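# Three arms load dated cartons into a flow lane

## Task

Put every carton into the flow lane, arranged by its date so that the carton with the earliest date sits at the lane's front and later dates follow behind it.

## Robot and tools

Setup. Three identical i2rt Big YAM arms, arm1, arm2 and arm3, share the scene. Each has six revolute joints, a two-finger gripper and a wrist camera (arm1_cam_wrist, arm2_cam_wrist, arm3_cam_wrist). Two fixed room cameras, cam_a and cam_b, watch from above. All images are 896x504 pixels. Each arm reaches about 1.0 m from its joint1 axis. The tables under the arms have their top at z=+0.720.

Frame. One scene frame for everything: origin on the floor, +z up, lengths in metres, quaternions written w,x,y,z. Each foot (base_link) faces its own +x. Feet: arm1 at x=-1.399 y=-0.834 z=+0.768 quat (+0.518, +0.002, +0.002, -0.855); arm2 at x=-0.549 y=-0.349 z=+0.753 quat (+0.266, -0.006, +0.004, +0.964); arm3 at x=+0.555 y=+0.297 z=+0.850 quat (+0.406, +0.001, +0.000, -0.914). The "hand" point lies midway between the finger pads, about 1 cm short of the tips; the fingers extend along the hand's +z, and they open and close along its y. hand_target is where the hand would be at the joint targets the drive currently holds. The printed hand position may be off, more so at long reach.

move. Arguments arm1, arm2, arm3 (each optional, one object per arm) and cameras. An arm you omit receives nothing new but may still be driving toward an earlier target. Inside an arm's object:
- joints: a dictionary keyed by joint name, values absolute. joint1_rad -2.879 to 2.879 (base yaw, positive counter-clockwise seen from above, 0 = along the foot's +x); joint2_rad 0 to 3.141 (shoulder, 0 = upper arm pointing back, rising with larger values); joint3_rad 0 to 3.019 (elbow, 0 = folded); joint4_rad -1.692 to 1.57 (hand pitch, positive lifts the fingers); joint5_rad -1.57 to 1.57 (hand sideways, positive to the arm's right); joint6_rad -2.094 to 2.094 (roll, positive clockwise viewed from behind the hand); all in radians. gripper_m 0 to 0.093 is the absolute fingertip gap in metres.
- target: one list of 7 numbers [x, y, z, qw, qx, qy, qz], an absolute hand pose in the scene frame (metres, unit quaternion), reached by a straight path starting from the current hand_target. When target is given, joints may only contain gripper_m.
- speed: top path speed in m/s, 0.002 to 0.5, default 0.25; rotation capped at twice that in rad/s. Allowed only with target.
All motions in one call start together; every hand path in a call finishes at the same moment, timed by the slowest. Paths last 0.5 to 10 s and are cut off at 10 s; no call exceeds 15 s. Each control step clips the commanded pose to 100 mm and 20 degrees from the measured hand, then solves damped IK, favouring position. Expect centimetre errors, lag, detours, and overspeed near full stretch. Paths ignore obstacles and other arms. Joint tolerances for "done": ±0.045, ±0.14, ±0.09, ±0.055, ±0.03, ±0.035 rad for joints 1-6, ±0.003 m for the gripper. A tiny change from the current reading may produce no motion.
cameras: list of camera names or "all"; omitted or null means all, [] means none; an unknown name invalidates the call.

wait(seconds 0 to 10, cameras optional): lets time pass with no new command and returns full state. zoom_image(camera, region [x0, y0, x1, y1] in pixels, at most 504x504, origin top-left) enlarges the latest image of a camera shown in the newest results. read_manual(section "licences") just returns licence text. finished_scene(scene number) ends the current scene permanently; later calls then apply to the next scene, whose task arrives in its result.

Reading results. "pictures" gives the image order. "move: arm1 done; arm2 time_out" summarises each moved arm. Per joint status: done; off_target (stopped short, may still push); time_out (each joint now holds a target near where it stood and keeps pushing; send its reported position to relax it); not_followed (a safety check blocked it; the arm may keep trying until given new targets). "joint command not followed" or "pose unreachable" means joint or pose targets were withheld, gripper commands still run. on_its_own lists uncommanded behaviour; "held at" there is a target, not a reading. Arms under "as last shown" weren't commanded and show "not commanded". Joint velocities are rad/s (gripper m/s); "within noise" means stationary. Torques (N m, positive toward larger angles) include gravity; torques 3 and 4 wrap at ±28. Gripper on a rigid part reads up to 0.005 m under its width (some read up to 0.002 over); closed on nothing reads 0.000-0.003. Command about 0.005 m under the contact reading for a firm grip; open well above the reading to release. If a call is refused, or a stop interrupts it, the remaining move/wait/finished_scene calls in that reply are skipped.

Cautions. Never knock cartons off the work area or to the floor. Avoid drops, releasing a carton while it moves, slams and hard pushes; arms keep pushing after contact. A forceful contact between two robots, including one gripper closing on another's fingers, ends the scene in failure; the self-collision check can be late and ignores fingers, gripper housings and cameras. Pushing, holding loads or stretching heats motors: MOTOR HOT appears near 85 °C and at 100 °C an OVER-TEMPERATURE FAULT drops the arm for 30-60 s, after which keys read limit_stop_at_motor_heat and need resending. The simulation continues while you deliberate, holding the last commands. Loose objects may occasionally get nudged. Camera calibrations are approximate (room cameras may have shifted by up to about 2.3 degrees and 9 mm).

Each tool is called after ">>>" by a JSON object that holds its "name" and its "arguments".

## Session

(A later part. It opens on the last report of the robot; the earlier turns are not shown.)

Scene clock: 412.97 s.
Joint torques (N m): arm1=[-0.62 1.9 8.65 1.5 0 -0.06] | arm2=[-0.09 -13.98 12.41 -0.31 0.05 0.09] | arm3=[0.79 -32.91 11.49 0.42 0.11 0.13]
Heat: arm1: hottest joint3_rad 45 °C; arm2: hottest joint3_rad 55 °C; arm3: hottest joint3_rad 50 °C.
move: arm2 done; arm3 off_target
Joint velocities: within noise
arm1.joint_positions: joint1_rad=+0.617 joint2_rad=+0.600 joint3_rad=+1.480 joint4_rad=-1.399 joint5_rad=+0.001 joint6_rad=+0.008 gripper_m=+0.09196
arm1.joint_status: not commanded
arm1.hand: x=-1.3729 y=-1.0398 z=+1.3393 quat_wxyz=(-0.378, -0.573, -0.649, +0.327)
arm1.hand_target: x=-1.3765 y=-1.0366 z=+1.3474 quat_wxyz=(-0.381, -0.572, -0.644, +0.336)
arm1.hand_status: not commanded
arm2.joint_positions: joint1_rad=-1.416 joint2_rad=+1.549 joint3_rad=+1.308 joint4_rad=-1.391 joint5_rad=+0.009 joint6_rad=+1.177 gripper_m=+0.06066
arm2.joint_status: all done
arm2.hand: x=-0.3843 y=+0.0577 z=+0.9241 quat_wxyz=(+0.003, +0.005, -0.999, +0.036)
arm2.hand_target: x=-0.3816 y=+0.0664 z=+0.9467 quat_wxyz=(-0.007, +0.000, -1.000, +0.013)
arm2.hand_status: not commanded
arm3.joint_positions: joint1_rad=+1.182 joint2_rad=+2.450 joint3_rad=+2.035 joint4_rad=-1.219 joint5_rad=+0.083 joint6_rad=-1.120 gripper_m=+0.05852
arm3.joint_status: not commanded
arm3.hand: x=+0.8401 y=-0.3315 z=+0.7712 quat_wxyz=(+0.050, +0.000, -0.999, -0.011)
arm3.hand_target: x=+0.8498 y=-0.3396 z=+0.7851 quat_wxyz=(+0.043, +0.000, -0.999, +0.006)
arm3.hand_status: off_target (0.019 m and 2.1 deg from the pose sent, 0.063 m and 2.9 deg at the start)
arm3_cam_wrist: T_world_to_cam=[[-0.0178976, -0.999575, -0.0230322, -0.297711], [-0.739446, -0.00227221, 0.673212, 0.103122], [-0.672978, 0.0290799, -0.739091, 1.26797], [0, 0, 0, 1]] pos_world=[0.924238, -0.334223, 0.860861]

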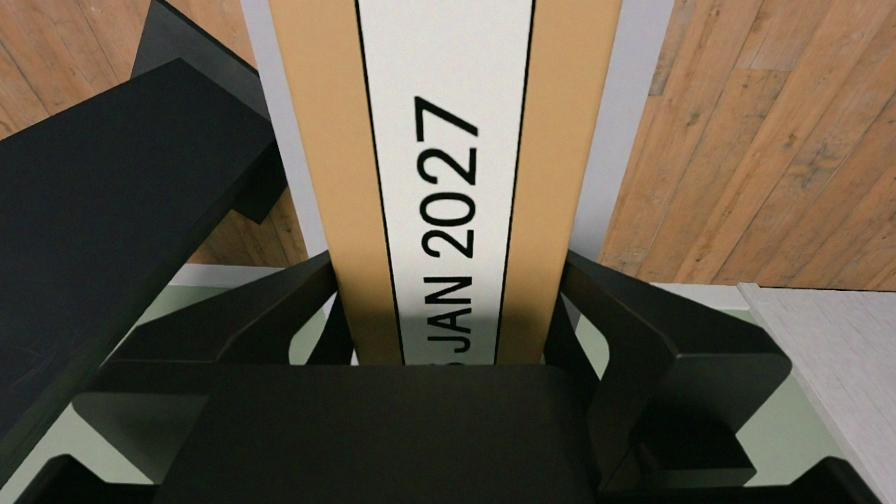

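>>> {"name": "move", "arguments": {"arm2": {"target": [0.035, 0.030, 0.945, 0, 0, 1, 0], "speed": 0.3}, "arm3": {"target": [0.85, -0.346, 0.764, -0.0436, 0.0003, 0.999, -0.0065], "speed": 0.06}, "cameras": ["arm3_cam_wrist"]}}

Scene clock: 424.03 s.
Joint torques (N m): arm1=[-0.56 1.9 8.64 1.48 0 -0.06] | arm2=[0.21 -22.42 16.28 -0.28 -0.04 -0.12] | arm3=[0.44 -29.98 13.56 0.76 0 0.05]
Heat: arm1: hottest joint3_rad 45 °C; arm2: hottest joint3_rad 56 °C; arm3: hottest joint3_rad 49 °C.
move: arm2 off_target; arm3 off_target
Joint velocities: within noise
arm1: as last shown
arm2.joint_positions: joint1_rad=-2.040 joint2_rad=+2.243 joint3_rad=+2.304 joint4_rad=-1.686 joint5_rad=-0.013 joint6_rad=+0.580 gripper_m=+0.06066
arm2.joint_status: not commanded
arm2.hand: x=+0.0232 y=+0.0160 z=+0.9164 quat_wxyz=(+0.022, -0.010, -1.000, +0.015)
arm2.hand_target: x=+0.0328 y=+0.0287 z=+0.9449 quat_wxyz=(-0.007, +0.000, -1.000, -0.004)
arm2.hand_status: off_target (0.034 m and 3.2 deg from the pose sent, 0.421 m and 4.1 deg at the start; a joint's target at an end of its range on 23 of 78 steps)
arm3.joint_positions: joint1_rad=+1.182 joint2_rad=+2.457 joint3_rad=+2.035 joint4_rad=-1.208 joint5_rad=+0.087 joint6_rad=-1.117 gripper_m=+0.05852
arm3.joint_status: not commanded
arm3.hand: x=+0.8401 y=-0.3331 z=+0.7664 quat_wxyz=(+0.051, -0.002, -0.999, -0.008)
arm3.hand_target: x=+0.8497 y=-0.3453 z=+0.7643 quat_wxyz=(+0.043, +0.000, -0.999, +0.007)
arm3.hand_status: off_target (0.016 m and 1.9 deg from the pose sent, 0.019 m and 2.1 deg at the start)
arm3_cam_wrist: T_world_to_cam=[[-0.0207717, -0.999647, -0.0165854, -0.301897], [-0.738505, 0.00415901, 0.674235, 0.106905], [-0.673928, 0.0262534, -0.73833, 1.26387], [0, 0, 0, 1]] pos_world=[0.924437, -0.335416, 0.856067]

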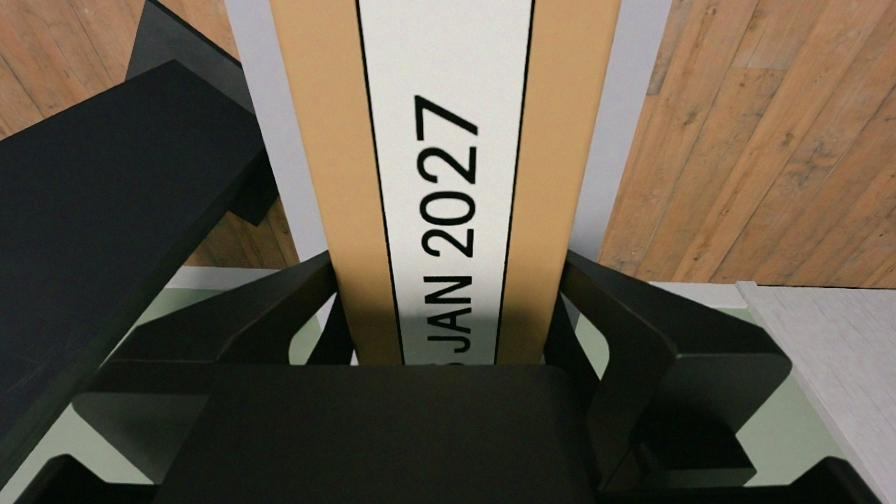

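>>> {"name": "move", "arguments": {"arm2": {"target": [0.031, 0.021, 0.815, 0, 0, 1, 0], "speed": 0.15}, "arm3": {"target": [0.85, -0.345, 0.750, -0.0436, 0.0003, 0.999, -0.0065], "speed": 0.06}, "cameras": ["arm3_cam_wrist", "arm2_cam_wrist"]}}

Scene clock: 428.07 s.
Joint torques (N m): arm1=[-0.56 1.85 8.64 1.48 0 -0.06] | arm2=[-0.15 -22.83 9.55 0.65 -0.04 -0.13] | arm3=[0.62 -28.75 12.74 1.09 -0.06 -0.03]
Heat: arm1: hottest joint3_rad 45 °C; arm2: hottest joint3_rad 57 °C; arm3: hottest joint3_rad 49 °C.
move: arm2 done; arm3 off_target
Joint velocities: within noise
arm1: as last shown
arm2.joint_positions: joint1_rad=-2.040 joint2_rad=+2.259 joint3_rad=+2.062 joint4_rad=-1.386 joint5_rad=-0.013 joint6_rad=+0.575 gripper_m=+0.06066
arm2.joint_status: not commanded
arm2.hand: x=+0.0306 y=+0.0189 z=+0.8135 quat_wxyz=(+0.004, -0.007, -1.000, +0.003)
arm2.hand_target: x=+0.0310 y=+0.0211 z=+0.8151 quat_wxyz=(+0.000, +0.000, -1.000, +0.000)
arm2.hand_status: done (0.003 m and 1.0 deg from the pose sent, 0.102 m and 3.2 deg at the start)
arm3.joint_positions: joint1_rad=+1.182 joint2_rad=+2.459 joint3_rad=+2.035 joint4_rad=-1.192 joint5_rad=+0.088 joint6_rad=-1.109 gripper_m=+0.05852
arm3.joint_status: not commanded
arm3.hand: x=+0.8418 y=-0.3363 z=+0.7652 quat_wxyz=(+0.048, -0.006, -0.999, -0.001)
arm3.hand_target: x=+0.8497 y=-0.3440 z=+0.7503 quat_wxyz=(+0.044, +0.000, -0.999, +0.007)
arm3.hand_status: off_target (0.019 m and 1.2 deg from the pose sent, 0.023 m and 1.9 deg at the start)
pictures: arm2_cam_wrist, arm3_cam_wrist
arm2_cam_wrist: T_world_to_cam=[[-0.00838761, -0.999767, 0.0199027, 0.000977478], [-0.82032, 0.0182614, 0.571613, -0.43219], [-0.571843, -0.0115321, -0.820282, 0.80795], [0, 0, 0, 1]] pos_world=[0.107494, 0.0181871, 0.909773]
arm3_cam_wrist: T_world_to_cam=[[-0.0286649, -0.999586, -0.00231664, -0.309348], [-0.741931, 0.0197229, 0.670186, 0.120157], [-0.669863, 0.0209296, -0.74219, 1.26182], [0, 0, 0, 1]] pos_world=[0.92553, -0.337999, 0.855268]

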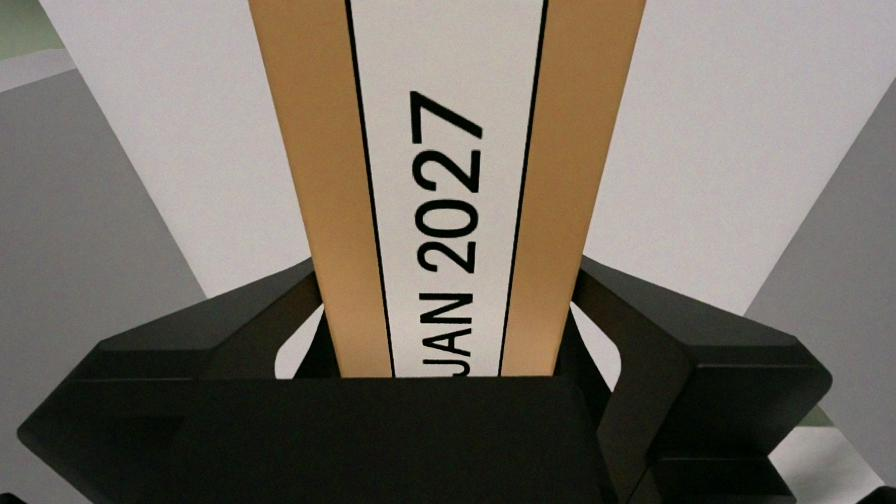

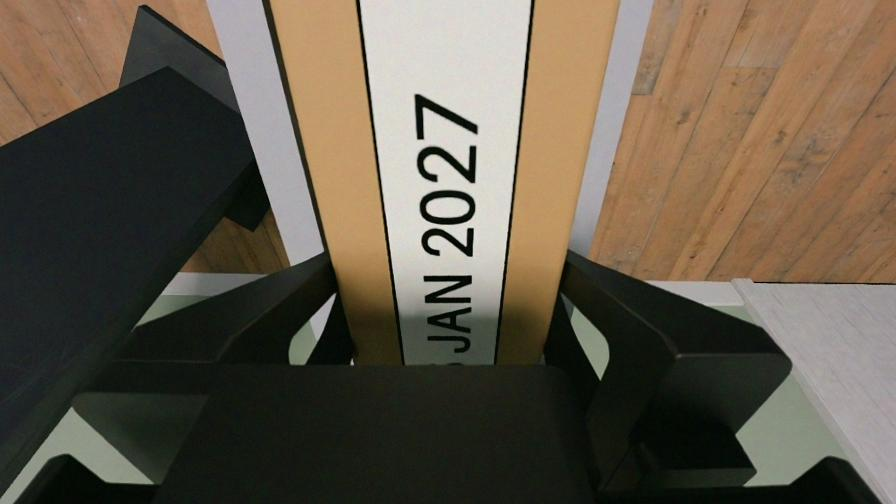

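>>> {"name": "move", "arguments": {"arm2": {"target": [0.030, 0.021, 0.792, 0, 0, 1, 0], "speed": 0.06}, "arm3": {"target": [0.85, -0.338, 0.744, -0.0436, 0.0003, 0.999, -0.0065], "speed": 0.05}, "cameras": ["arm3_cam_wrist", "arm2_cam_wrist"]}}

Scene clock: 437.10 s.
Joint torques (N m): arm1=[-0.5 1.9 8.65 1.47 0 -0.05] | arm2=[-0.03 -22.42 9.51 0.73 -0.04 -0.11] | arm3=[0.73 -29.45 9.83 1.14 -0.16 -0.06]
Heat: arm1: hottest joint3_rad 45 °C; arm2: hottest joint3_rad 56 °C; arm3: hottest joint3_rad 49 °C.
move: arm2 done; arm3 off_target
Joint velocities: within noise
arm1: as last shown
arm2.joint_positions: joint1_rad=-2.040 joint2_rad=+2.267 joint3_rad=+2.026 joint4_rad=-1.335 joint5_rad=-0.013 joint6_rad=+0.575 gripper_m=+0.06066
arm2.joint_status: not commanded
arm2.hand: x=+0.0310 y=+0.0187 z=+0.7949 quat_wxyz=(+0.001, -0.007, -1.000, +0.002)
arm2.hand_target: x=+0.0299 y=+0.0210 z=+0.7918 quat_wxyz=(+0.000, +0.000, -1.000, +0.000)
arm2.hand_status: done (0.004 m and 0.8 deg from the pose sent, 0.022 m and 1.0 deg at the start)
arm3.joint_positions: joint1_rad=+1.186 joint2_rad=+2.459 joint3_rad=+2.032 joint4_rad=-1.166 joint5_rad=+0.091 joint6_rad=-1.101 gripper_m=+0.05852
arm3.joint_status: not commanded
arm3.hand: x=+0.8462 y=-0.3400 z=+0.7642 quat_wxyz=(+0.044, -0.009, -0.999, +0.010)
arm3.hand_target: x=+0.8497 y=-0.3374 z=+0.7444 quat_wxyz=(+0.044, +0.000, -0.999, +0.006)
arm3.hand_status: off_target (0.021 m and 1.1 deg from the pose sent, 0.023 m and 1.2 deg at the start)
pictures: arm2_cam_wrist, arm3_cam_wrist
arm2_cam_wrist: T_world_to_cam=[[-0.00844803, -0.999836, 0.0159916, 0.0043338], [-0.823827, 0.0160234, 0.566615, -0.417202], [-0.566778, -0.00838751, -0.823828, 0.795488], [0, 0, 0, 1]] pos_world=[0.107199, 0.0176902, 0.891668]
arm3_cam_wrist: T_world_to_cam=[[-0.0323572, -0.999273, 0.0201712, -0.326912], [-0.746657, 0.0375837, 0.664147, 0.138905], [-0.664422, 0.00642894, -0.74733, 1.25852], [0, 0, 0, 1]] pos_world=[0.929325, -0.339985, 0.854871]

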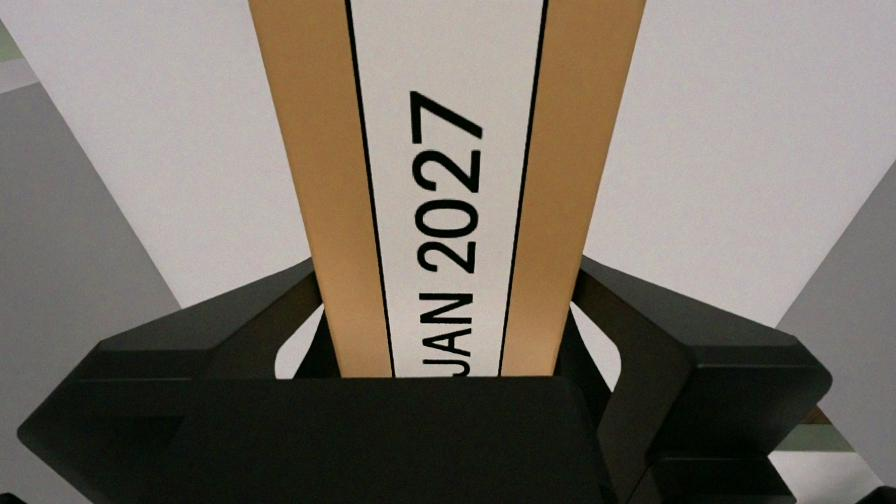

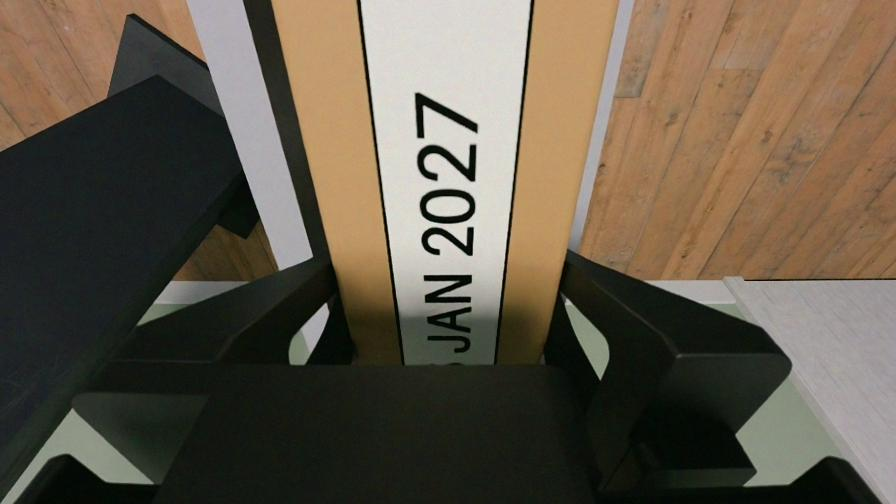

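>>> {"name": "move", "arguments": {"arm2": {"target": [0.030, 0.021, 0.777, 0, 0, 1, 0], "speed": 0.05}, "arm3": {"target": [0.848, -0.324, 0.760, -0.0436, 0.0003, 0.999, -0.0065], "speed": 0.06}, "cameras": ["arm3_cam_wrist", "arm2_cam_wrist"]}}

Scene clock: 455.63 s.
Joint torques (N m): arm1=[-0.56 1.9 8.64 1.48 0 -0.05] | arm2=[0.03 -22.53 8.99 0.65 -0.01 -0.11] | arm3=[1.03 -31.97 8.55 0.35 -0.4 0.14]
Heat: arm1: hottest joint3_rad 45 °C; arm2: hottest joint3_rad 55 °C; arm3: hottest joint3_rad 47 °C.
move: arm2 done; arm3 done
Joint velocities: within noise
arm1: as last shown
arm2.joint_positions: joint1_rad=-2.040 joint2_rad=+2.277 joint3_rad=+2.009 joint4_rad=-1.303 joint5_rad=-0.013 joint6_rad=+0.575 gripper_m=+0.06066
arm2.joint_status: not commanded
arm2.hand: x=+0.0317 y=+0.0191 z=+0.7816 quat_wxyz=(-0.001, -0.007, -1.000, +0.000)
arm2.hand_target: x=+0.0299 y=+0.0211 z=+0.7770 quat_wxyz=(+0.000, +0.000, -1.000, +0.000)
arm2.hand_status: done (0.005 m and 0.8 deg from the pose sent, 0.018 m and 0.8 deg at the start)
arm3.joint_positions: joint1_rad=+1.187 joint2_rad=+2.432 joint3_rad=+1.976 joint4_rad=-1.133 joint5_rad=+0.097 joint6_rad=-1.116 gripper_m=+0.05852
arm3.joint_status: not commanded
arm3.hand: x=+0.8420 y=-0.3319 z=+0.7631 quat_wxyz=(+0.047, -0.001, -0.999, +0.013)
arm3.hand_target: x=+0.8480 y=-0.3240 z=+0.7599 quat_wxyz=(+0.044, +0.000, -0.999, +0.006)
arm3.hand_status: done (0.010 m and 0.8 deg from the pose sent, 0.017 m and 1.1 deg at the start)
pictures: arm2_cam_wrist, arm3_cam_wrist
arm2_cam_wrist: T_world_to_cam=[[-0.0084594, -0.999872, 0.0136072, 0.00674619], [-0.825525, 0.0146622, 0.564175, -0.407015], [-0.564302, -0.00646049, -0.825543, 0.786185], [0, 0, 0, 1]] pos_world=[0.107702, 0.0177922, 0.878566]
arm3_cam_wrist: T_world_to_cam=[[-0.0162617, -0.999565, 0.0246195, -0.336025], [-0.744296, 0.0285431, 0.66724, 0.128821], [-0.667652, -0.0074737, -0.744436, 1.25083], [0, 0, 0, 1]] pos_world=[0.925536, -0.330207, 0.85348]

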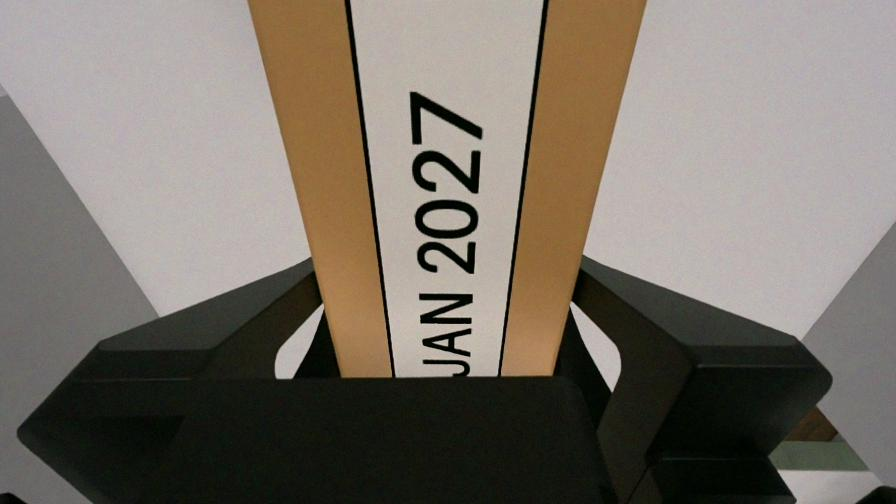

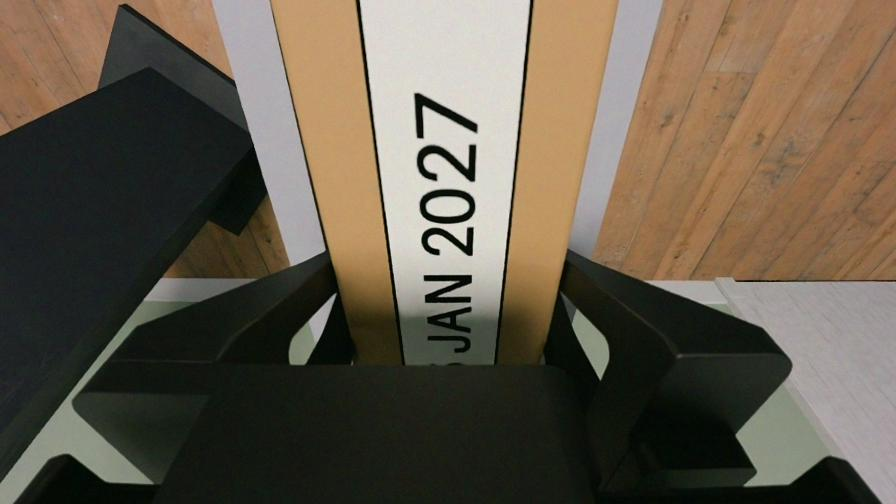

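>>> {"name": "move", "arguments": {"arm2": {"target": [0.030, 0.021, 0.767, 0, 0, 1, 0], "speed": 0.05}, "arm3": {"target": [0.845, -0.330, 0.759, -0.0436, 0.0003, 0.999, -0.0065], "speed": 0.05, "joints": {"gripper_m": 0.075}}, "cameras": ["arm3_cam_wrist", "arm2_cam_wrist"]}}

Scene clock: 459.67 s.
Joint torques (N m): arm1=[-0.56 1.9 8.64 1.46 0 -0.06] | arm2=[0.09 -21.89 8.59 0.75 -0.03 -0.11] | arm3=[0.32 -30.8 10.78 0.02 -0.08 0.07]
Heat: arm1: hottest joint3_rad 45 °C; arm2: hottest joint3_rad 55 °C; arm3: hottest joint3_rad 47 °C.
move: arm2 off_target; arm3 done
Joint velocities: within noise
arm1: as last shown
arm2.joint_positions: joint1_rad=-2.040 joint2_rad=+2.278 joint3_rad=+2.003 joint4_rad=-1.283 joint5_rad=-0.013 joint6_rad=+0.575 gripper_m=+0.06066
arm2.joint_status: not commanded
arm2.hand: x=+0.0340 y=+0.0205 z=+0.7791 quat_wxyz=(-0.006, -0.006, -1.000, -0.003)
arm2.hand_target: x=+0.0298 y=+0.0210 z=+0.7670 quat_wxyz=(+0.000, +0.000, -1.000, +0.000)
arm2.hand_status: off_target (0.013 m and 1.1 deg from the pose sent, 0.015 m and 0.8 deg at the start)
arm3.joint_positions: joint1_rad=+1.187 joint2_rad=+2.431 joint3_rad=+1.972 joint4_rad=-1.133 joint5_rad=+0.088 joint6_rad=-1.116 gripper_m=+0.07493
arm3.joint_status: all done
arm3.hand: x=+0.8426 y=-0.3299 z=+0.7619 quat_wxyz=(+0.044, -0.001, -0.999, +0.009)
arm3.hand_target: x=+0.8450 y=-0.3299 z=+0.7590 quat_wxyz=(+0.044, +0.000, -0.999, +0.007)
arm3.hand_status: done (0.004 m and 0.3 deg from the pose sent, 0.006 m and 0.8 deg at the start)
pictures: arm2_cam_wrist, arm3_cam_wrist
arm2_cam_wrist: T_world_to_cam=[[-0.00833909, -0.999945, 0.00637695, 0.013813], [-0.831813, 0.0104761, 0.554957, -0.396273], [-0.554993, -0.0006766, -0.831855, 0.789958], [0, 0, 0, 1]] pos_world=[0.108911, 0.0184981, 0.876957]
arm3_cam_wrist: T_world_to_cam=[[-0.016565, -0.999705, 0.0177763, -0.328537], [-0.748296, 0.024187, 0.662924, 0.135348], [-0.663158, -0.00232059, -0.748476, 1.25128], [0, 0, 0, 1]] pos_world=[0.925634, -0.32881, 0.852667]

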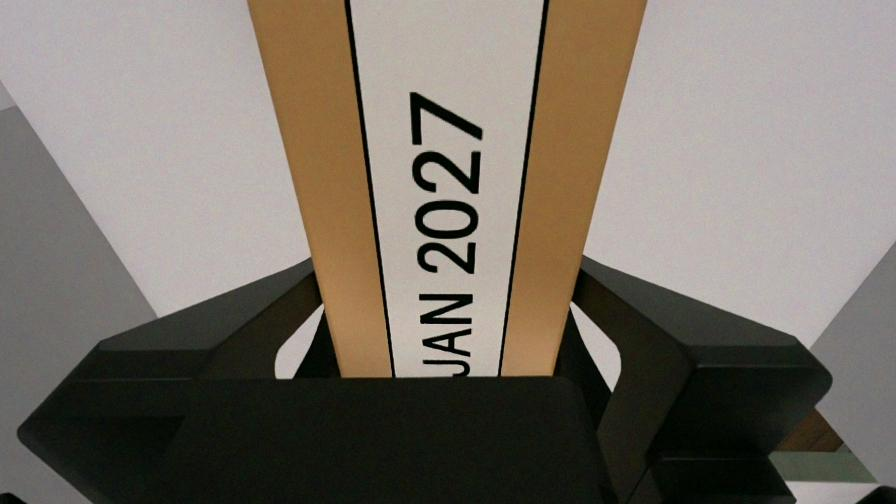

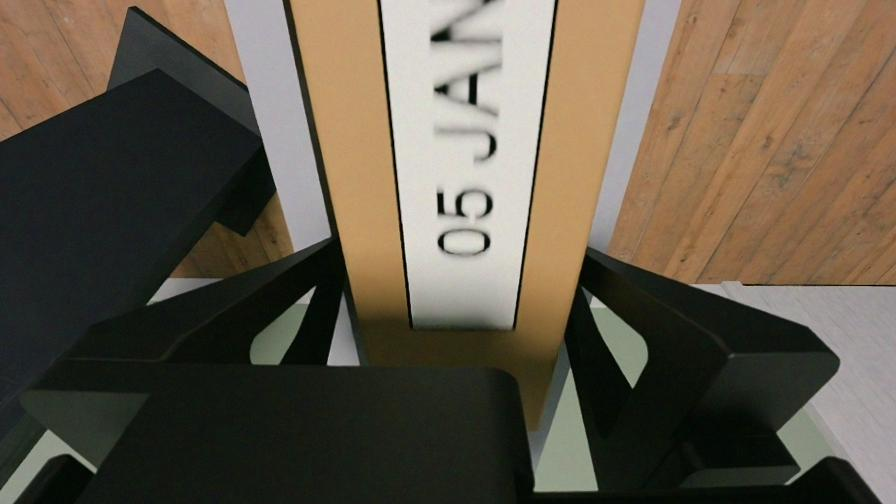

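>>> {"name": "move", "arguments": {"arm2": {"target": [0.031, 0.021, 0.773, 0, 0, 1, 0], "speed": 0.05, "joints": {"gripper_m": 0.092}}, "arm3": {"target": [0.845, -0.332, 0.860, -0.0436, 0.0003, 0.999, -0.0065], "speed": 0.15}, "cameras": ["arm3_cam_wrist", "arm2_cam_wrist"]}}

Scene clock: 464.70 s.
Joint torques (N m): arm1=[-0.56 1.85 8.62 1.47 0 -0.06] | arm2=[-0.09 -22.07 9.51 0.09 -0.02 -0.11] | arm3=[0.32 -30.33 13.63 -0.08 -0.07 0.05]
Heat: arm1: hottest joint3_rad 44 °C; arm2: hottest joint3_rad 54 °C; arm3: hottest joint3_rad 47 °C.
move: arm2 done; arm3 off_target
Joint velocities: within noise
arm1: as last shown
arm2.joint_positions: joint1_rad=-2.040 joint2_rad=+2.278 joint3_rad=+2.003 joint4_rad=-1.283 joint5_rad=-0.014 joint6_rad=+0.575 gripper_m=+0.09195
arm2.joint_status: all done
arm2.hand: x=+0.0340 y=+0.0205 z=+0.7791 quat_wxyz=(-0.006, -0.006, -1.000, -0.003)
arm2.hand_target: x=+0.0309 y=+0.0211 z=+0.7729 quat_wxyz=(+0.000, +0.000, -1.000, +0.000)
arm2.hand_status: done (0.007 m and 1.1 deg from the pose sent, 0.007 m and 1.1 deg at the start)
arm3.joint_positions: joint1_rad=+1.187 joint2_rad=+2.318 joint3_rad=+2.018 joint4_rad=-1.313 joint5_rad=+0.088 joint6_rad=-1.116 gripper_m=+0.07494
arm3.joint_status: not commanded
arm3.hand: x=+0.8396 y=-0.3241 z=+0.8549 quat_wxyz=(+0.048, +0.000, -0.999, +0.001)
arm3.hand_target: x=+0.8449 y=-0.3317 z=+0.8600 quat_wxyz=(+0.043, +0.000, -0.999, +0.007)
arm3.hand_status: off_target (0.011 m and 0.8 deg from the pose sent, 0.098 m and 0.3 deg at the start)
pictures: arm2_cam_wrist, arm3_cam_wrist
arm2_cam_wrist: T_world_to_cam=[[-0.00828879, -0.999947, 0.00609973, 0.0140514], [-0.831737, 0.0102804, 0.555074, -0.396325], [-0.555107, -0.000472481, -0.831779, 0.789817], [0, 0, 0, 1]] pos_world=[0.108911, 0.0184983, 0.876856]
arm3_cam_wrist: T_world_to_cam=[[-0.0164182, -0.999865, 0.0000665328, -0.309476], [-0.742535, 0.0122373, 0.669695, 0.0567411], [-0.669606, 0.0109458, -0.742636, 1.32359], [0, 0, 0, 1]] pos_world=[0.923337, -0.324616, 0.944969]

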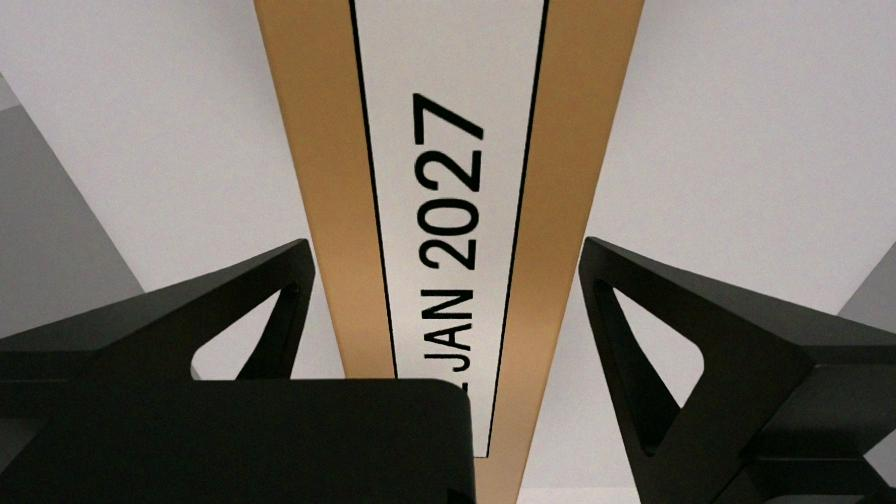

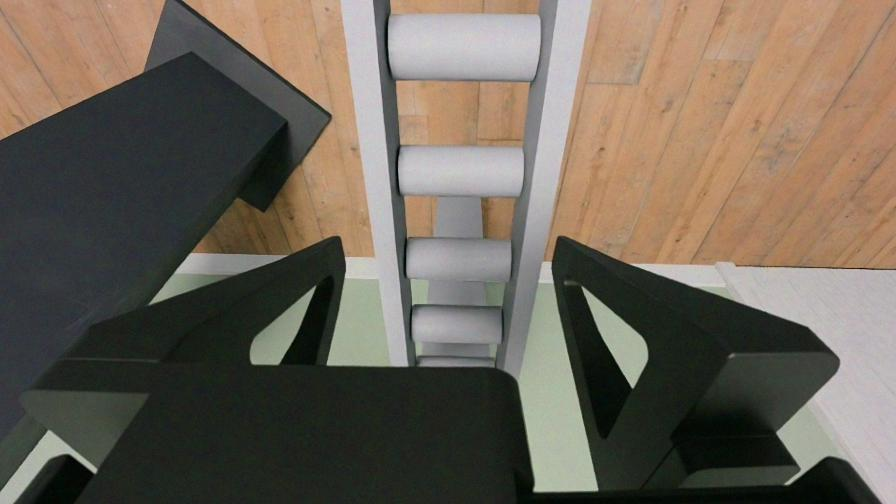

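>>> {"name": "move", "arguments": {"arm2": {"target": [0.030, 0.022, 0.860, 0, 0, 1, 0], "speed": 0.2}, "arm3": {"joints": {"joint1_rad": -0.36, "joint2_rad": 0.8, "joint3_rad": 1.2, "joint4_rad": -1.3, "joint5_rad": 0.0, "joint6_rad": 0.0, "gripper_m": 0.092}}, "cameras": ["cam_b"]}}

>>> {"name": "move", "arguments": {"arm2": {"target": [0.028, 0.022, 0.930, 0, 0, 1, 0], "speed": 0.25}, "cameras": []}}

>>> {"name": "move", "arguments": {"arm2": {"target": [-0.36, 0.0, 0.95, 0, 0, 1, 0], "speed": 0.4}, "cameras": ["arm3_cam_wrist", "cam_b"]}}

Scene clock: 471.47 s.
Joint torques (N m): arm1=[-0.44 1.85 8.62 1.48 0 -0.06] | arm2=[0.03 -20.54 14.17 -0.17 -0.02 -0.11] | arm3=[-0.67 -3.66 11.43 1.25 -0.07 0.15]
Heat: arm1: hottest joint3_rad 44 °C; arm2: hottest joint3_rad 54 °C; arm3: hottest joint3_rad 48 °C.
move: arm2 off_target; arm3 done
Joint velocities: within noise
arm1: as last shown
arm2.joint_positions: joint1_rad=-2.040 joint2_rad=+2.208 joint3_rad=+2.074 joint4_rad=-1.465 joint5_rad=-0.014 joint6_rad=+0.575 gripper_m=+0.09195
arm2.joint_status: not commanded
arm2.hand: x=+0.0192 y=+0.0125 z=+0.8520 quat_wxyz=(+0.011, -0.007, -1.000, +0.007)
arm2.hand_target: x=+0.0293 y=+0.0217 z=+0.8603 quat_wxyz=(-0.001, +0.000, -1.000, +0.000)
arm2.hand_status: off_target (0.016 m and 1.7 deg from the pose sent, 0.081 m and 1.1 deg at the start)
arm3.joint_positions: joint1_rad=-0.349 joint2_rad=+0.794 joint3_rad=+1.202 joint4_rad=-1.297 joint5_rad=+0.003 joint6_rad=-0.008 gripper_m=+0.09193
arm3.joint_status: all done
arm3.hand: x=+0.2789 y=+0.1529 z=+1.2584 quat_wxyz=(-0.078, -0.914, -0.230, +0.324)
arm3.hand_target: x=+0.2768 y=+0.1551 z=+1.2551 quat_wxyz=(-0.078, -0.918, -0.223, +0.319)
arm3.hand_status: not commanded

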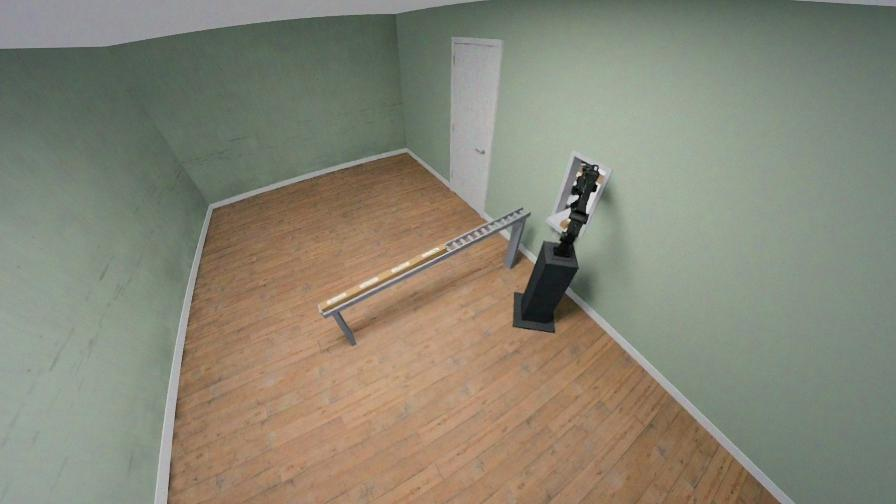

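Scene clock: 472.77 s.
Joint torques (N m): arm1=[-0.62 1.9 8.64 1.48 0 -0.05] | arm2=[-0.03 -20.78 14.86 -0.12 -0.02 -0.11] | arm3=[-0.79 -3.6 11.44 1.37 -0.05 0.14]
Heat: arm1: hottest joint3_rad 44 °C; arm2: hottest joint3_rad 54 °C; arm3: hottest joint3_rad 48 °C.
move: arm2 off_target
Joint velocities: within noise
arm1.joint_positions: joint1_rad=+0.617 joint2_rad=+0.600 joint3_rad=+1.480 joint4_rad=-1.399 joint5_rad=+0.001 joint6_rad=+0.008 gripper_m=+0.09196
arm1.joint_status: not commanded
arm1.hand: x=-1.3729 y=-1.0398 z=+1.3393 quat_wxyz=(-0.378, -0.573, -0.649, +0.327)
arm1.hand_target: x=-1.3765 y=-1.0366 z=+1.3474 quat_wxyz=(-0.381, -0.572, -0.644, +0.336)
arm1.hand_status: not commanded
arm2.joint_positions: joint1_rad=-2.040 joint2_rad=+2.199 joint3_rad=+2.233 joint4_rad=-1.640 joint5_rad=-0.014 joint6_rad=+0.575 gripper_m=+0.09195
arm2.joint_status: not commanded
arm2.hand: x=+0.0176 y=+0.0126 z=+0.9184 quat_wxyz=(+0.014, -0.007, -1.000, +0.010)
arm2.hand_target: x=+0.0271 y=+0.0216 z=+0.9299 quat_wxyz=(-0.001, +0.000, -1.000, +0.000)
arm2.hand_status: off_target (0.018 m and 2.1 deg from the pose sent, 0.079 m and 1.7 deg at the start)
arm3: as last shown
arm3.hand_target: x=+0.2768 y=+0.1552 z=+1.2551 quat_wxyz=(-0.078, -0.918, -0.223, +0.319)

Scene clock: 474.90 s.
Joint torques (N m): arm1=[-0.5 1.9 8.62 1.48 0 -0.05] | arm2=[0.26 -9.58 8.31 0.77 0.13 0.05] | arm3=[-0.79 -3.37 11.43 1.36 -0.06 0.14]
Heat: arm1: hottest joint3_rad 44 °C; arm2: hottest joint3_rad 54 °C; arm3: hottest joint3_rad 48 °C.
move: arm2 done
Joint velocities: within noise
arm1, arm3: as last shown
arm2.joint_positions: joint1_rad=-1.544 joint2_rad=+1.383 joint3_rad=+1.220 joint4_rad=-1.392 joint5_rad=-0.015 joint6_rad=+1.052 gripper_m=+0.09195
arm2.joint_status: not commanded
arm2.hand: x=-0.3569 y=+0.0017 z=+0.9581 quat_wxyz=(-0.002, +0.003, -1.000, -0.005)
arm2.hand_target: x=-0.3600 y=-0.0001 z=+0.9502 quat_wxyz=(+0.000, +0.000, -1.000, +0.000)
arm2.hand_status: done (0.009 m and 0.7 deg from the pose sent, 0.379 m and 2.1 deg at the start)
arm3_cam_wrist: T_world_to_cam=[[-0.462727, 0.886483, -0.00557879, 0.00146892], [0.885814, 0.462111, -0.0422743, -0.262735], [-0.0348974, -0.0245032, -0.99909, 1.39381], [0, 0, 0, 1]] pos_world=[0.282054, 0.154263, 1.38144]

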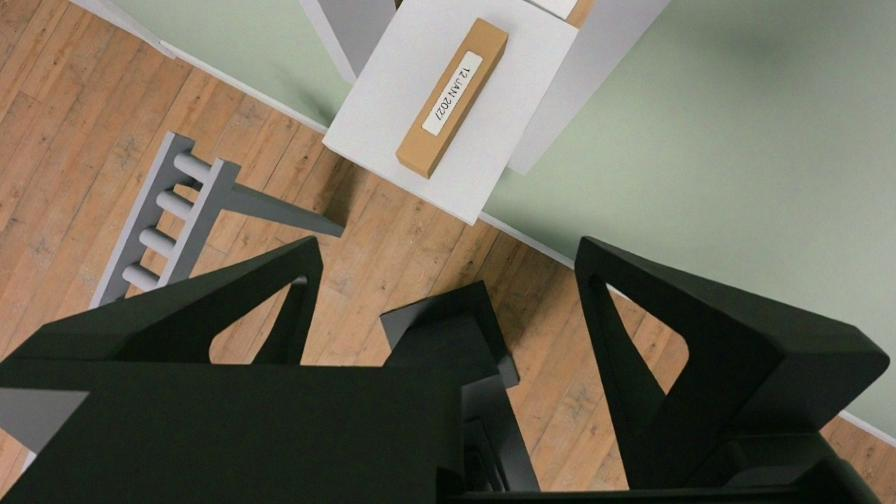

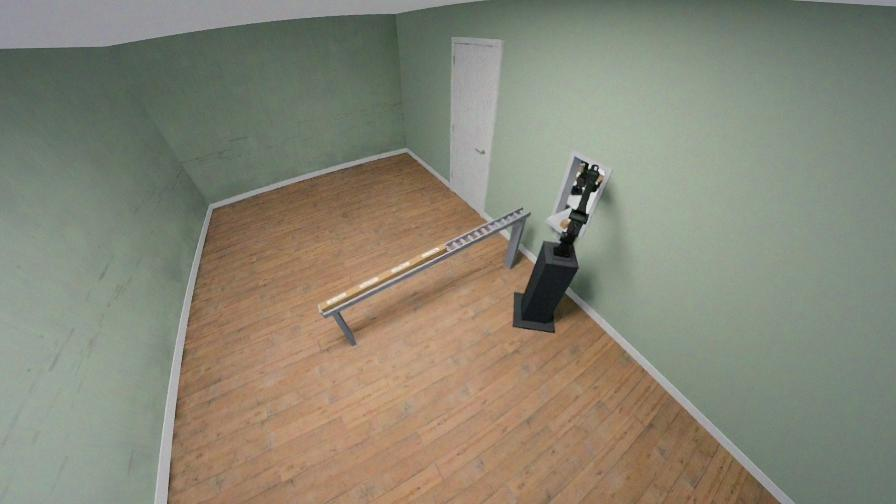

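>>> {"name": "move", "arguments": {"arm2": {"joints": {"joint1_rad": 1.11, "joint2_rad": 1.323, "joint3_rad": 1.134, "joint4_rad": -1.382, "joint5_rad": 0.0, "joint6_rad": 0.611}}, "arm3": {"target": [0.20, 0.12, 0.95, 0, 0.99976, -0.0218, 0], "speed": 0.35}, "cameras": ["arm2_cam_wrist"]}}

>>> {"name": "move", "arguments": {"arm3": {"target": [0.025, 0.017, 0.865, 0, 0.99976, -0.0218, 0], "speed": 0.25}, "cameras": ["arm2_cam_wrist", "arm3_cam_wrist"]}}

Scene clock: 498.73 s.
Joint torques (N m): arm1=[-0.62 1.85 8.64 1.48 0 -0.06] | arm2=[0.44 -9 8.2 0.21 0.07 -0.11] | arm3=[-0.79 -14.04 12.4 0.72 0 0.15]
Heat: arm1: hottest joint3_rad 44 °C; arm2: hottest joint3_rad 54 °C; arm3: hottest joint3_rad 48 °C.
move: arm2 done; arm3 off_target
Joint velocities: within noise
arm1: as last shown
arm2.joint_positions: joint1_rad=+1.104 joint2_rad=+1.327 joint3_rad=+1.155 joint4_rad=-1.379 joint5_rad=-0.001 joint6_rad=+0.621 gripper_m=+0.09199
arm2.joint_status: all done
arm2.hand: x=-0.8696 y=-0.5485 z=+0.9558 quat_wxyz=(+0.012, +1.000, -0.028, -0.003)
arm2.hand_target: x=-0.8621 y=-0.5463 z=+0.9490 quat_wxyz=(+0.006, +1.000, -0.020, +0.005)
arm2.hand_status: not commanded
arm3.joint_positions: joint1_rad=-0.360 joint2_rad=+1.464 joint3_rad=+0.990 joint4_rad=-1.125 joint5_rad=+0.003 joint6_rad=+0.500 gripper_m=+0.09193
arm3.joint_status: not commanded
arm3.hand: x=+0.2144 y=+0.1234 z=+0.9435 quat_wxyz=(+0.008, -1.000, +0.012, -0.013)
arm3.hand_target: x=+0.2002 y=+0.1202 z=+0.9503 quat_wxyz=(+0.000, -1.000, +0.022, +0.000)
arm3.hand_status: off_target (0.016 m and 2.1 deg from the pose sent, 0.320 m and 49.3 deg at the start)
arm2_cam_wrist: T_world_to_cam=[[0.0513816, 0.998619, -0.0109166, 0.600932], [0.827388, -0.0364447, 0.560446, 0.171869], [0.559275, -0.0378289, -0.828119, 1.38001], [0, 0, 0, 1]] pos_world=[-0.944885, -0.541634, 1.05305]

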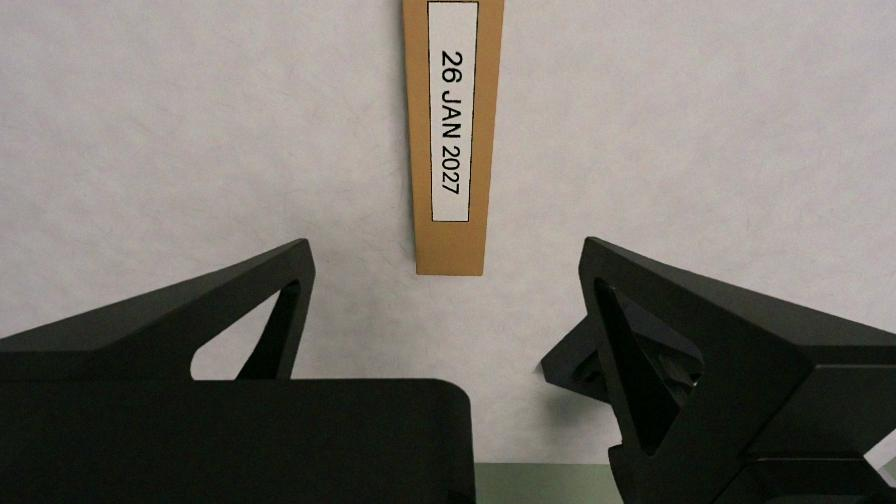

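Scene clock: 500.63 s.
Joint torques (N m): arm1=[-0.5 1.9 8.65 1.47 0 -0.05] | arm2=[0.5 -8.94 8.2 0.23 0.06 -0.11] | arm3=[1.14 -23.18 13.35 0.02 0 0.15]
Heat: arm1: hottest joint3_rad 44 °C; arm2: hottest joint3_rad 53 °C; arm3: hottest joint3_rad 48 °C.
move: arm3 off_target
Joint velocities: within noise
arm1, arm2: as last shown
arm3.joint_positions: joint1_rad=-0.360 joint2_rad=+2.024 joint3_rad=+1.543 joint4_rad=-1.089 joint5_rad=+0.003 joint6_rad=+0.523 gripper_m=+0.09193
arm3.joint_status: not commanded
arm3.hand: x=+0.0320 y=+0.0287 z=+0.8679 quat_wxyz=(+0.001, -1.000, +0.023, +0.000)
arm3.hand_target: x=+0.0255 y=+0.0171 z=+0.8651 quat_wxyz=(+0.000, -1.000, +0.022, +0.000)
arm3.hand_status: off_target (0.014 m and 0.2 deg from the pose sent, 0.231 m and 2.1 deg at the start)
arm2_cam_wrist: T_world_to_cam=[[0.0513816, 0.998619, -0.0109166, 0.600932], [0.827388, -0.0364447, 0.560446, 0.171869], [0.559275, -0.0378289, -0.828119, 1.38001], [0, 0, 0, 1]] pos_world=[-0.944885, -0.541634, 1.05305]
arm3_cam_wrist: T_world_to_cam=[[0.0618738, 0.998084, -0.00015078, -0.0295987], [0.80193, -0.0496238, 0.595354, -0.539052], [0.594206, -0.0369578, -0.803464, 0.802408], [0, 0, 0, 1]] pos_world=[-0.0426818, 0.0324474, 0.965628]

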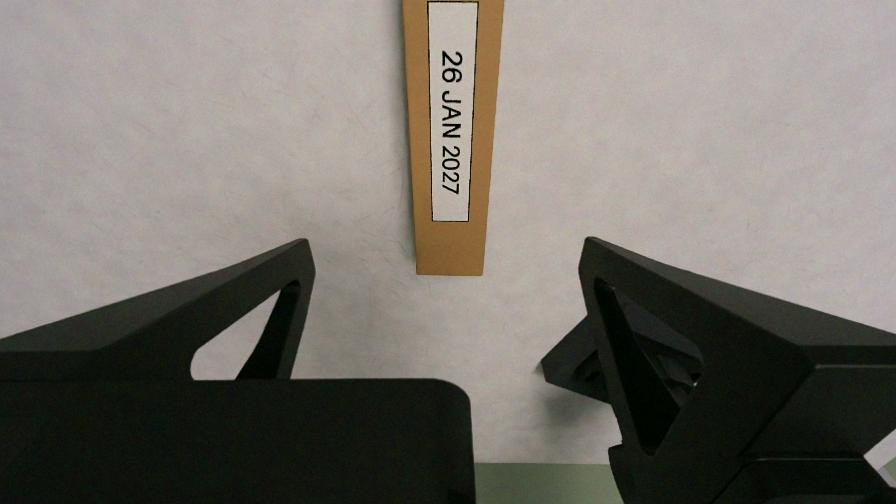

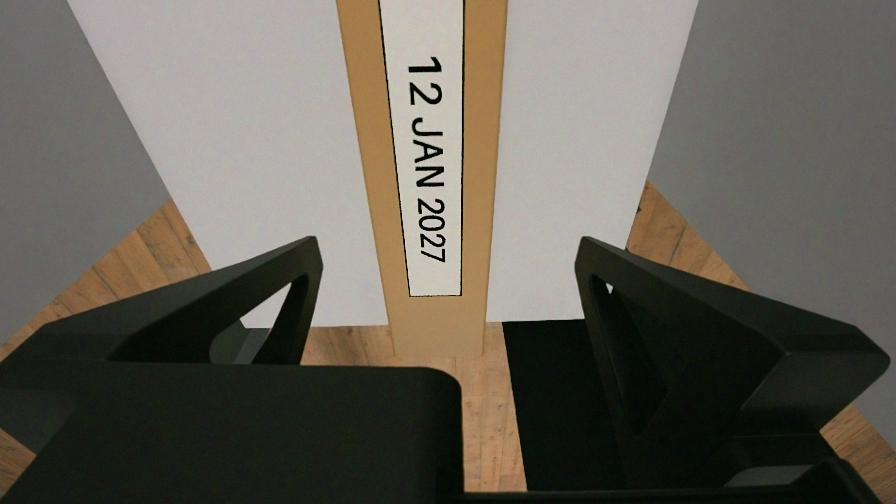

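>>> {"name": "move", "arguments": {"arm2": {"target": [-0.865, -0.547, 0.800, 0, 0.99955, -0.0301, 0], "speed": 0.2}, "arm3": {"target": [0.034, 0.009, 0.775, 0, 0.99976, -0.0218, 0], "speed": 0.12}, "cameras": ["arm2_cam_wrist", "arm3_cam_wrist"]}}

Scene clock: 516.60 s.
Joint torques (N m): arm1=[-0.62 1.96 8.64 1.48 0 -0.05] | arm2=[0.32 -8.47 7.36 0.69 0.11 0.07] | arm3=[1.08 -24.29 9.14 0.81 0.01 0.14]
Heat: arm1: hottest joint3_rad 44 °C; arm2: hottest joint3_rad 52 °C; arm3: hottest joint3_rad 47 °C.
move: arm2 done; arm3 off_target
Joint velocities: within noise
arm1: as last shown
arm2.joint_positions: joint1_rad=+1.104 joint2_rad=+1.480 joint3_rad=+0.893 joint4_rad=-0.966 joint5_rad=+0.013 joint6_rad=+0.621 gripper_m=+0.09199
arm2.joint_status: not commanded
arm2.hand: x=-0.8693 y=-0.5479 z=+0.8087 quat_wxyz=(+0.005, +1.000, -0.028, -0.006)
arm2.hand_target: x=-0.8649 y=-0.5469 z=+0.8002 quat_wxyz=(+0.000, +1.000, -0.030, +0.000)
arm2.hand_status: done (0.010 m and 0.9 deg from the pose sent, 0.156 m and 1.4 deg at the start)
arm3.joint_positions: joint1_rad=-0.340 joint2_rad=+2.144 joint3_rad=+1.512 joint4_rad=-0.924 joint5_rad=+0.003 joint6_rad=+0.542 gripper_m=+0.09193
arm3.joint_status: not commanded
arm3.hand: x=+0.0299 y=+0.0147 z=+0.7894 quat_wxyz=(-0.002, -1.000, +0.023, +0.006)
arm3.hand_target: x=+0.0342 y=+0.0092 z=+0.7754 quat_wxyz=(+0.000, -1.000, +0.022, +0.000)
arm3.hand_status: off_target (0.016 m and 0.8 deg from the pose sent, 0.095 m and 0.2 deg at the start)
arm2_cam_wrist: T_world_to_cam=[[0.0515278, 0.998667, 0.00285939, 0.587755], [0.830109, -0.0444222, 0.555828, 0.255768], [0.555215, -0.026267, -0.831292, 1.26345], [0, 0, 0, 1]] pos_world=[-0.944089, -0.542423, 0.906455]
arm3_cam_wrist: T_world_to_cam=[[0.0614899, 0.998078, -0.00765737, -0.00963846], [0.809277, -0.0453648, 0.585673, -0.484084], [0.5842, -0.0422099, -0.810511, 0.746028], [0, 0, 0, 1]] pos_world=[-0.0434793, 0.0191493, 0.888105]

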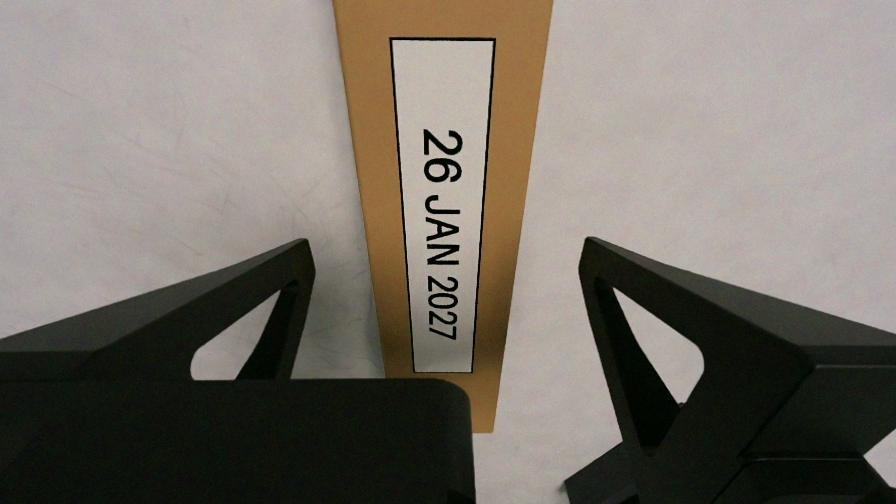

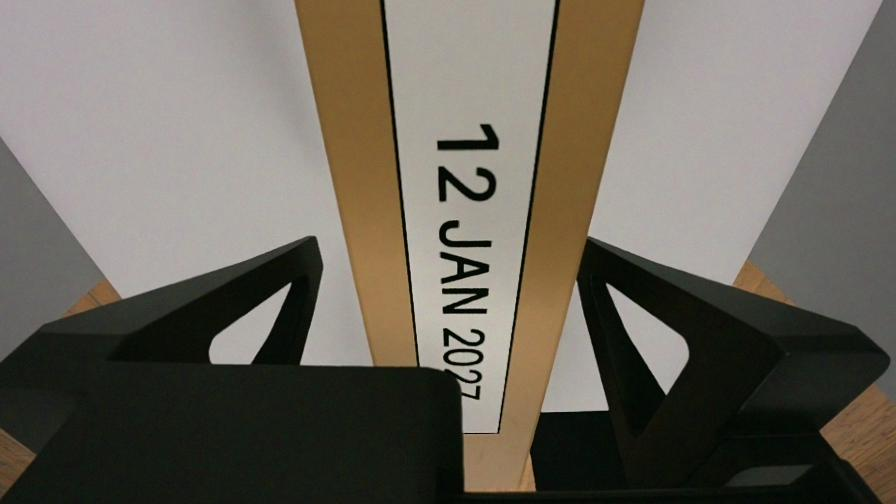

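>>> {"name": "move", "arguments": {"arm2": {"target": [-0.852, -0.5465, 0.748, 0, 0.99955, -0.0301, 0], "speed": 0.12}, "arm3": {"joints": {"gripper_m": 0.054}}, "cameras": ["arm2_cam_wrist", "arm3_cam_wrist"]}}

Scene clock: 528.53 s.
Joint torques (N m): arm1=[-0.56 1.9 8.64 1.48 0 -0.05] | arm2=[0.67 -8.47 6.38 0.68 0.1 0.1] | arm3=[0.91 -24.35 9.2 0.81 -0.02 0.15]
Heat: arm1: hottest joint3_rad 44 °C; arm2: hottest joint3_rad 51 °C; arm3: hottest joint3_rad 47 °C.
move: arm2 off_target; arm3 off_target
Joint velocities: within noise
arm1: as last shown
arm2.joint_positions: joint1_rad=+1.113 joint2_rad=+1.555 joint3_rad=+0.805 joint4_rad=-0.803 joint5_rad=+0.013 joint6_rad=+0.634 gripper_m=+0.09199
arm2.joint_status: not commanded
arm2.hand: x=-0.8590 y=-0.5465 z=+0.7567 quat_wxyz=(+0.005, +1.000, -0.030, -0.007)
arm2.hand_target: x=-0.8520 y=-0.5463 z=+0.7483 quat_wxyz=(+0.000, +1.000, -0.030, +0.000)
arm2.hand_status: off_target (0.011 m and 1.0 deg from the pose sent, 0.063 m and 0.9 deg at the start)
arm3.joint_positions: joint1_rad=-0.340 joint2_rad=+2.144 joint3_rad=+1.512 joint4_rad=-0.924 joint5_rad=+0.004 joint6_rad=+0.542 gripper_m=+0.05848
arm3.joint_status: gripper_m off_target (ended at +0.05851, target +0.05400)
arm3.hand: x=+0.0299 y=+0.0149 z=+0.7894 quat_wxyz=(-0.002, -1.000, +0.023, +0.006)
arm3.hand_target: x=+0.0342 y=+0.0092 z=+0.7754 quat_wxyz=(+0.000, -1.000, +0.022, +0.000)
arm3.hand_status: not commanded
arm2_cam_wrist: T_world_to_cam=[[0.0549947, 0.998485, 0.00166905, 0.589623], [0.830675, -0.0466794, 0.554798, 0.276228], [0.554035, -0.0291245, -0.831983, 1.21239], [0, 0, 0, 1]] pos_world=[-0.933589, -0.540525, 0.854454]
arm3_cam_wrist: T_world_to_cam=[[0.0622453, 0.998036, -0.00702256, -0.0102671], [0.809435, -0.0463637, 0.585377, -0.48379], [0.583902, -0.0421213, -0.810731, 0.746212], [0, 0, 0, 1]] pos_world=[-0.0434788, 0.0192481, 0.888105]

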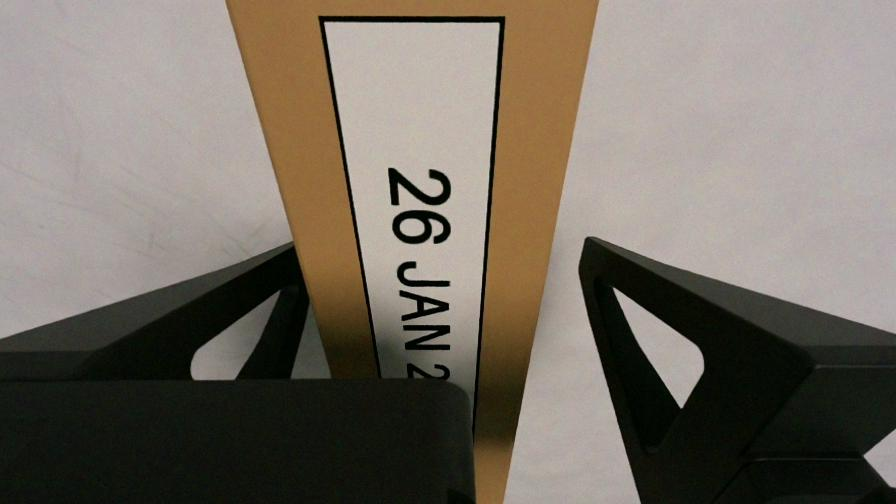

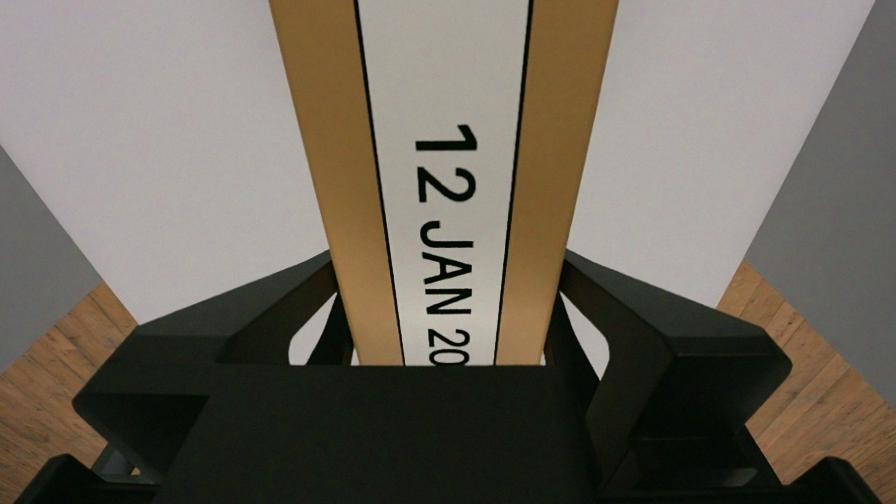

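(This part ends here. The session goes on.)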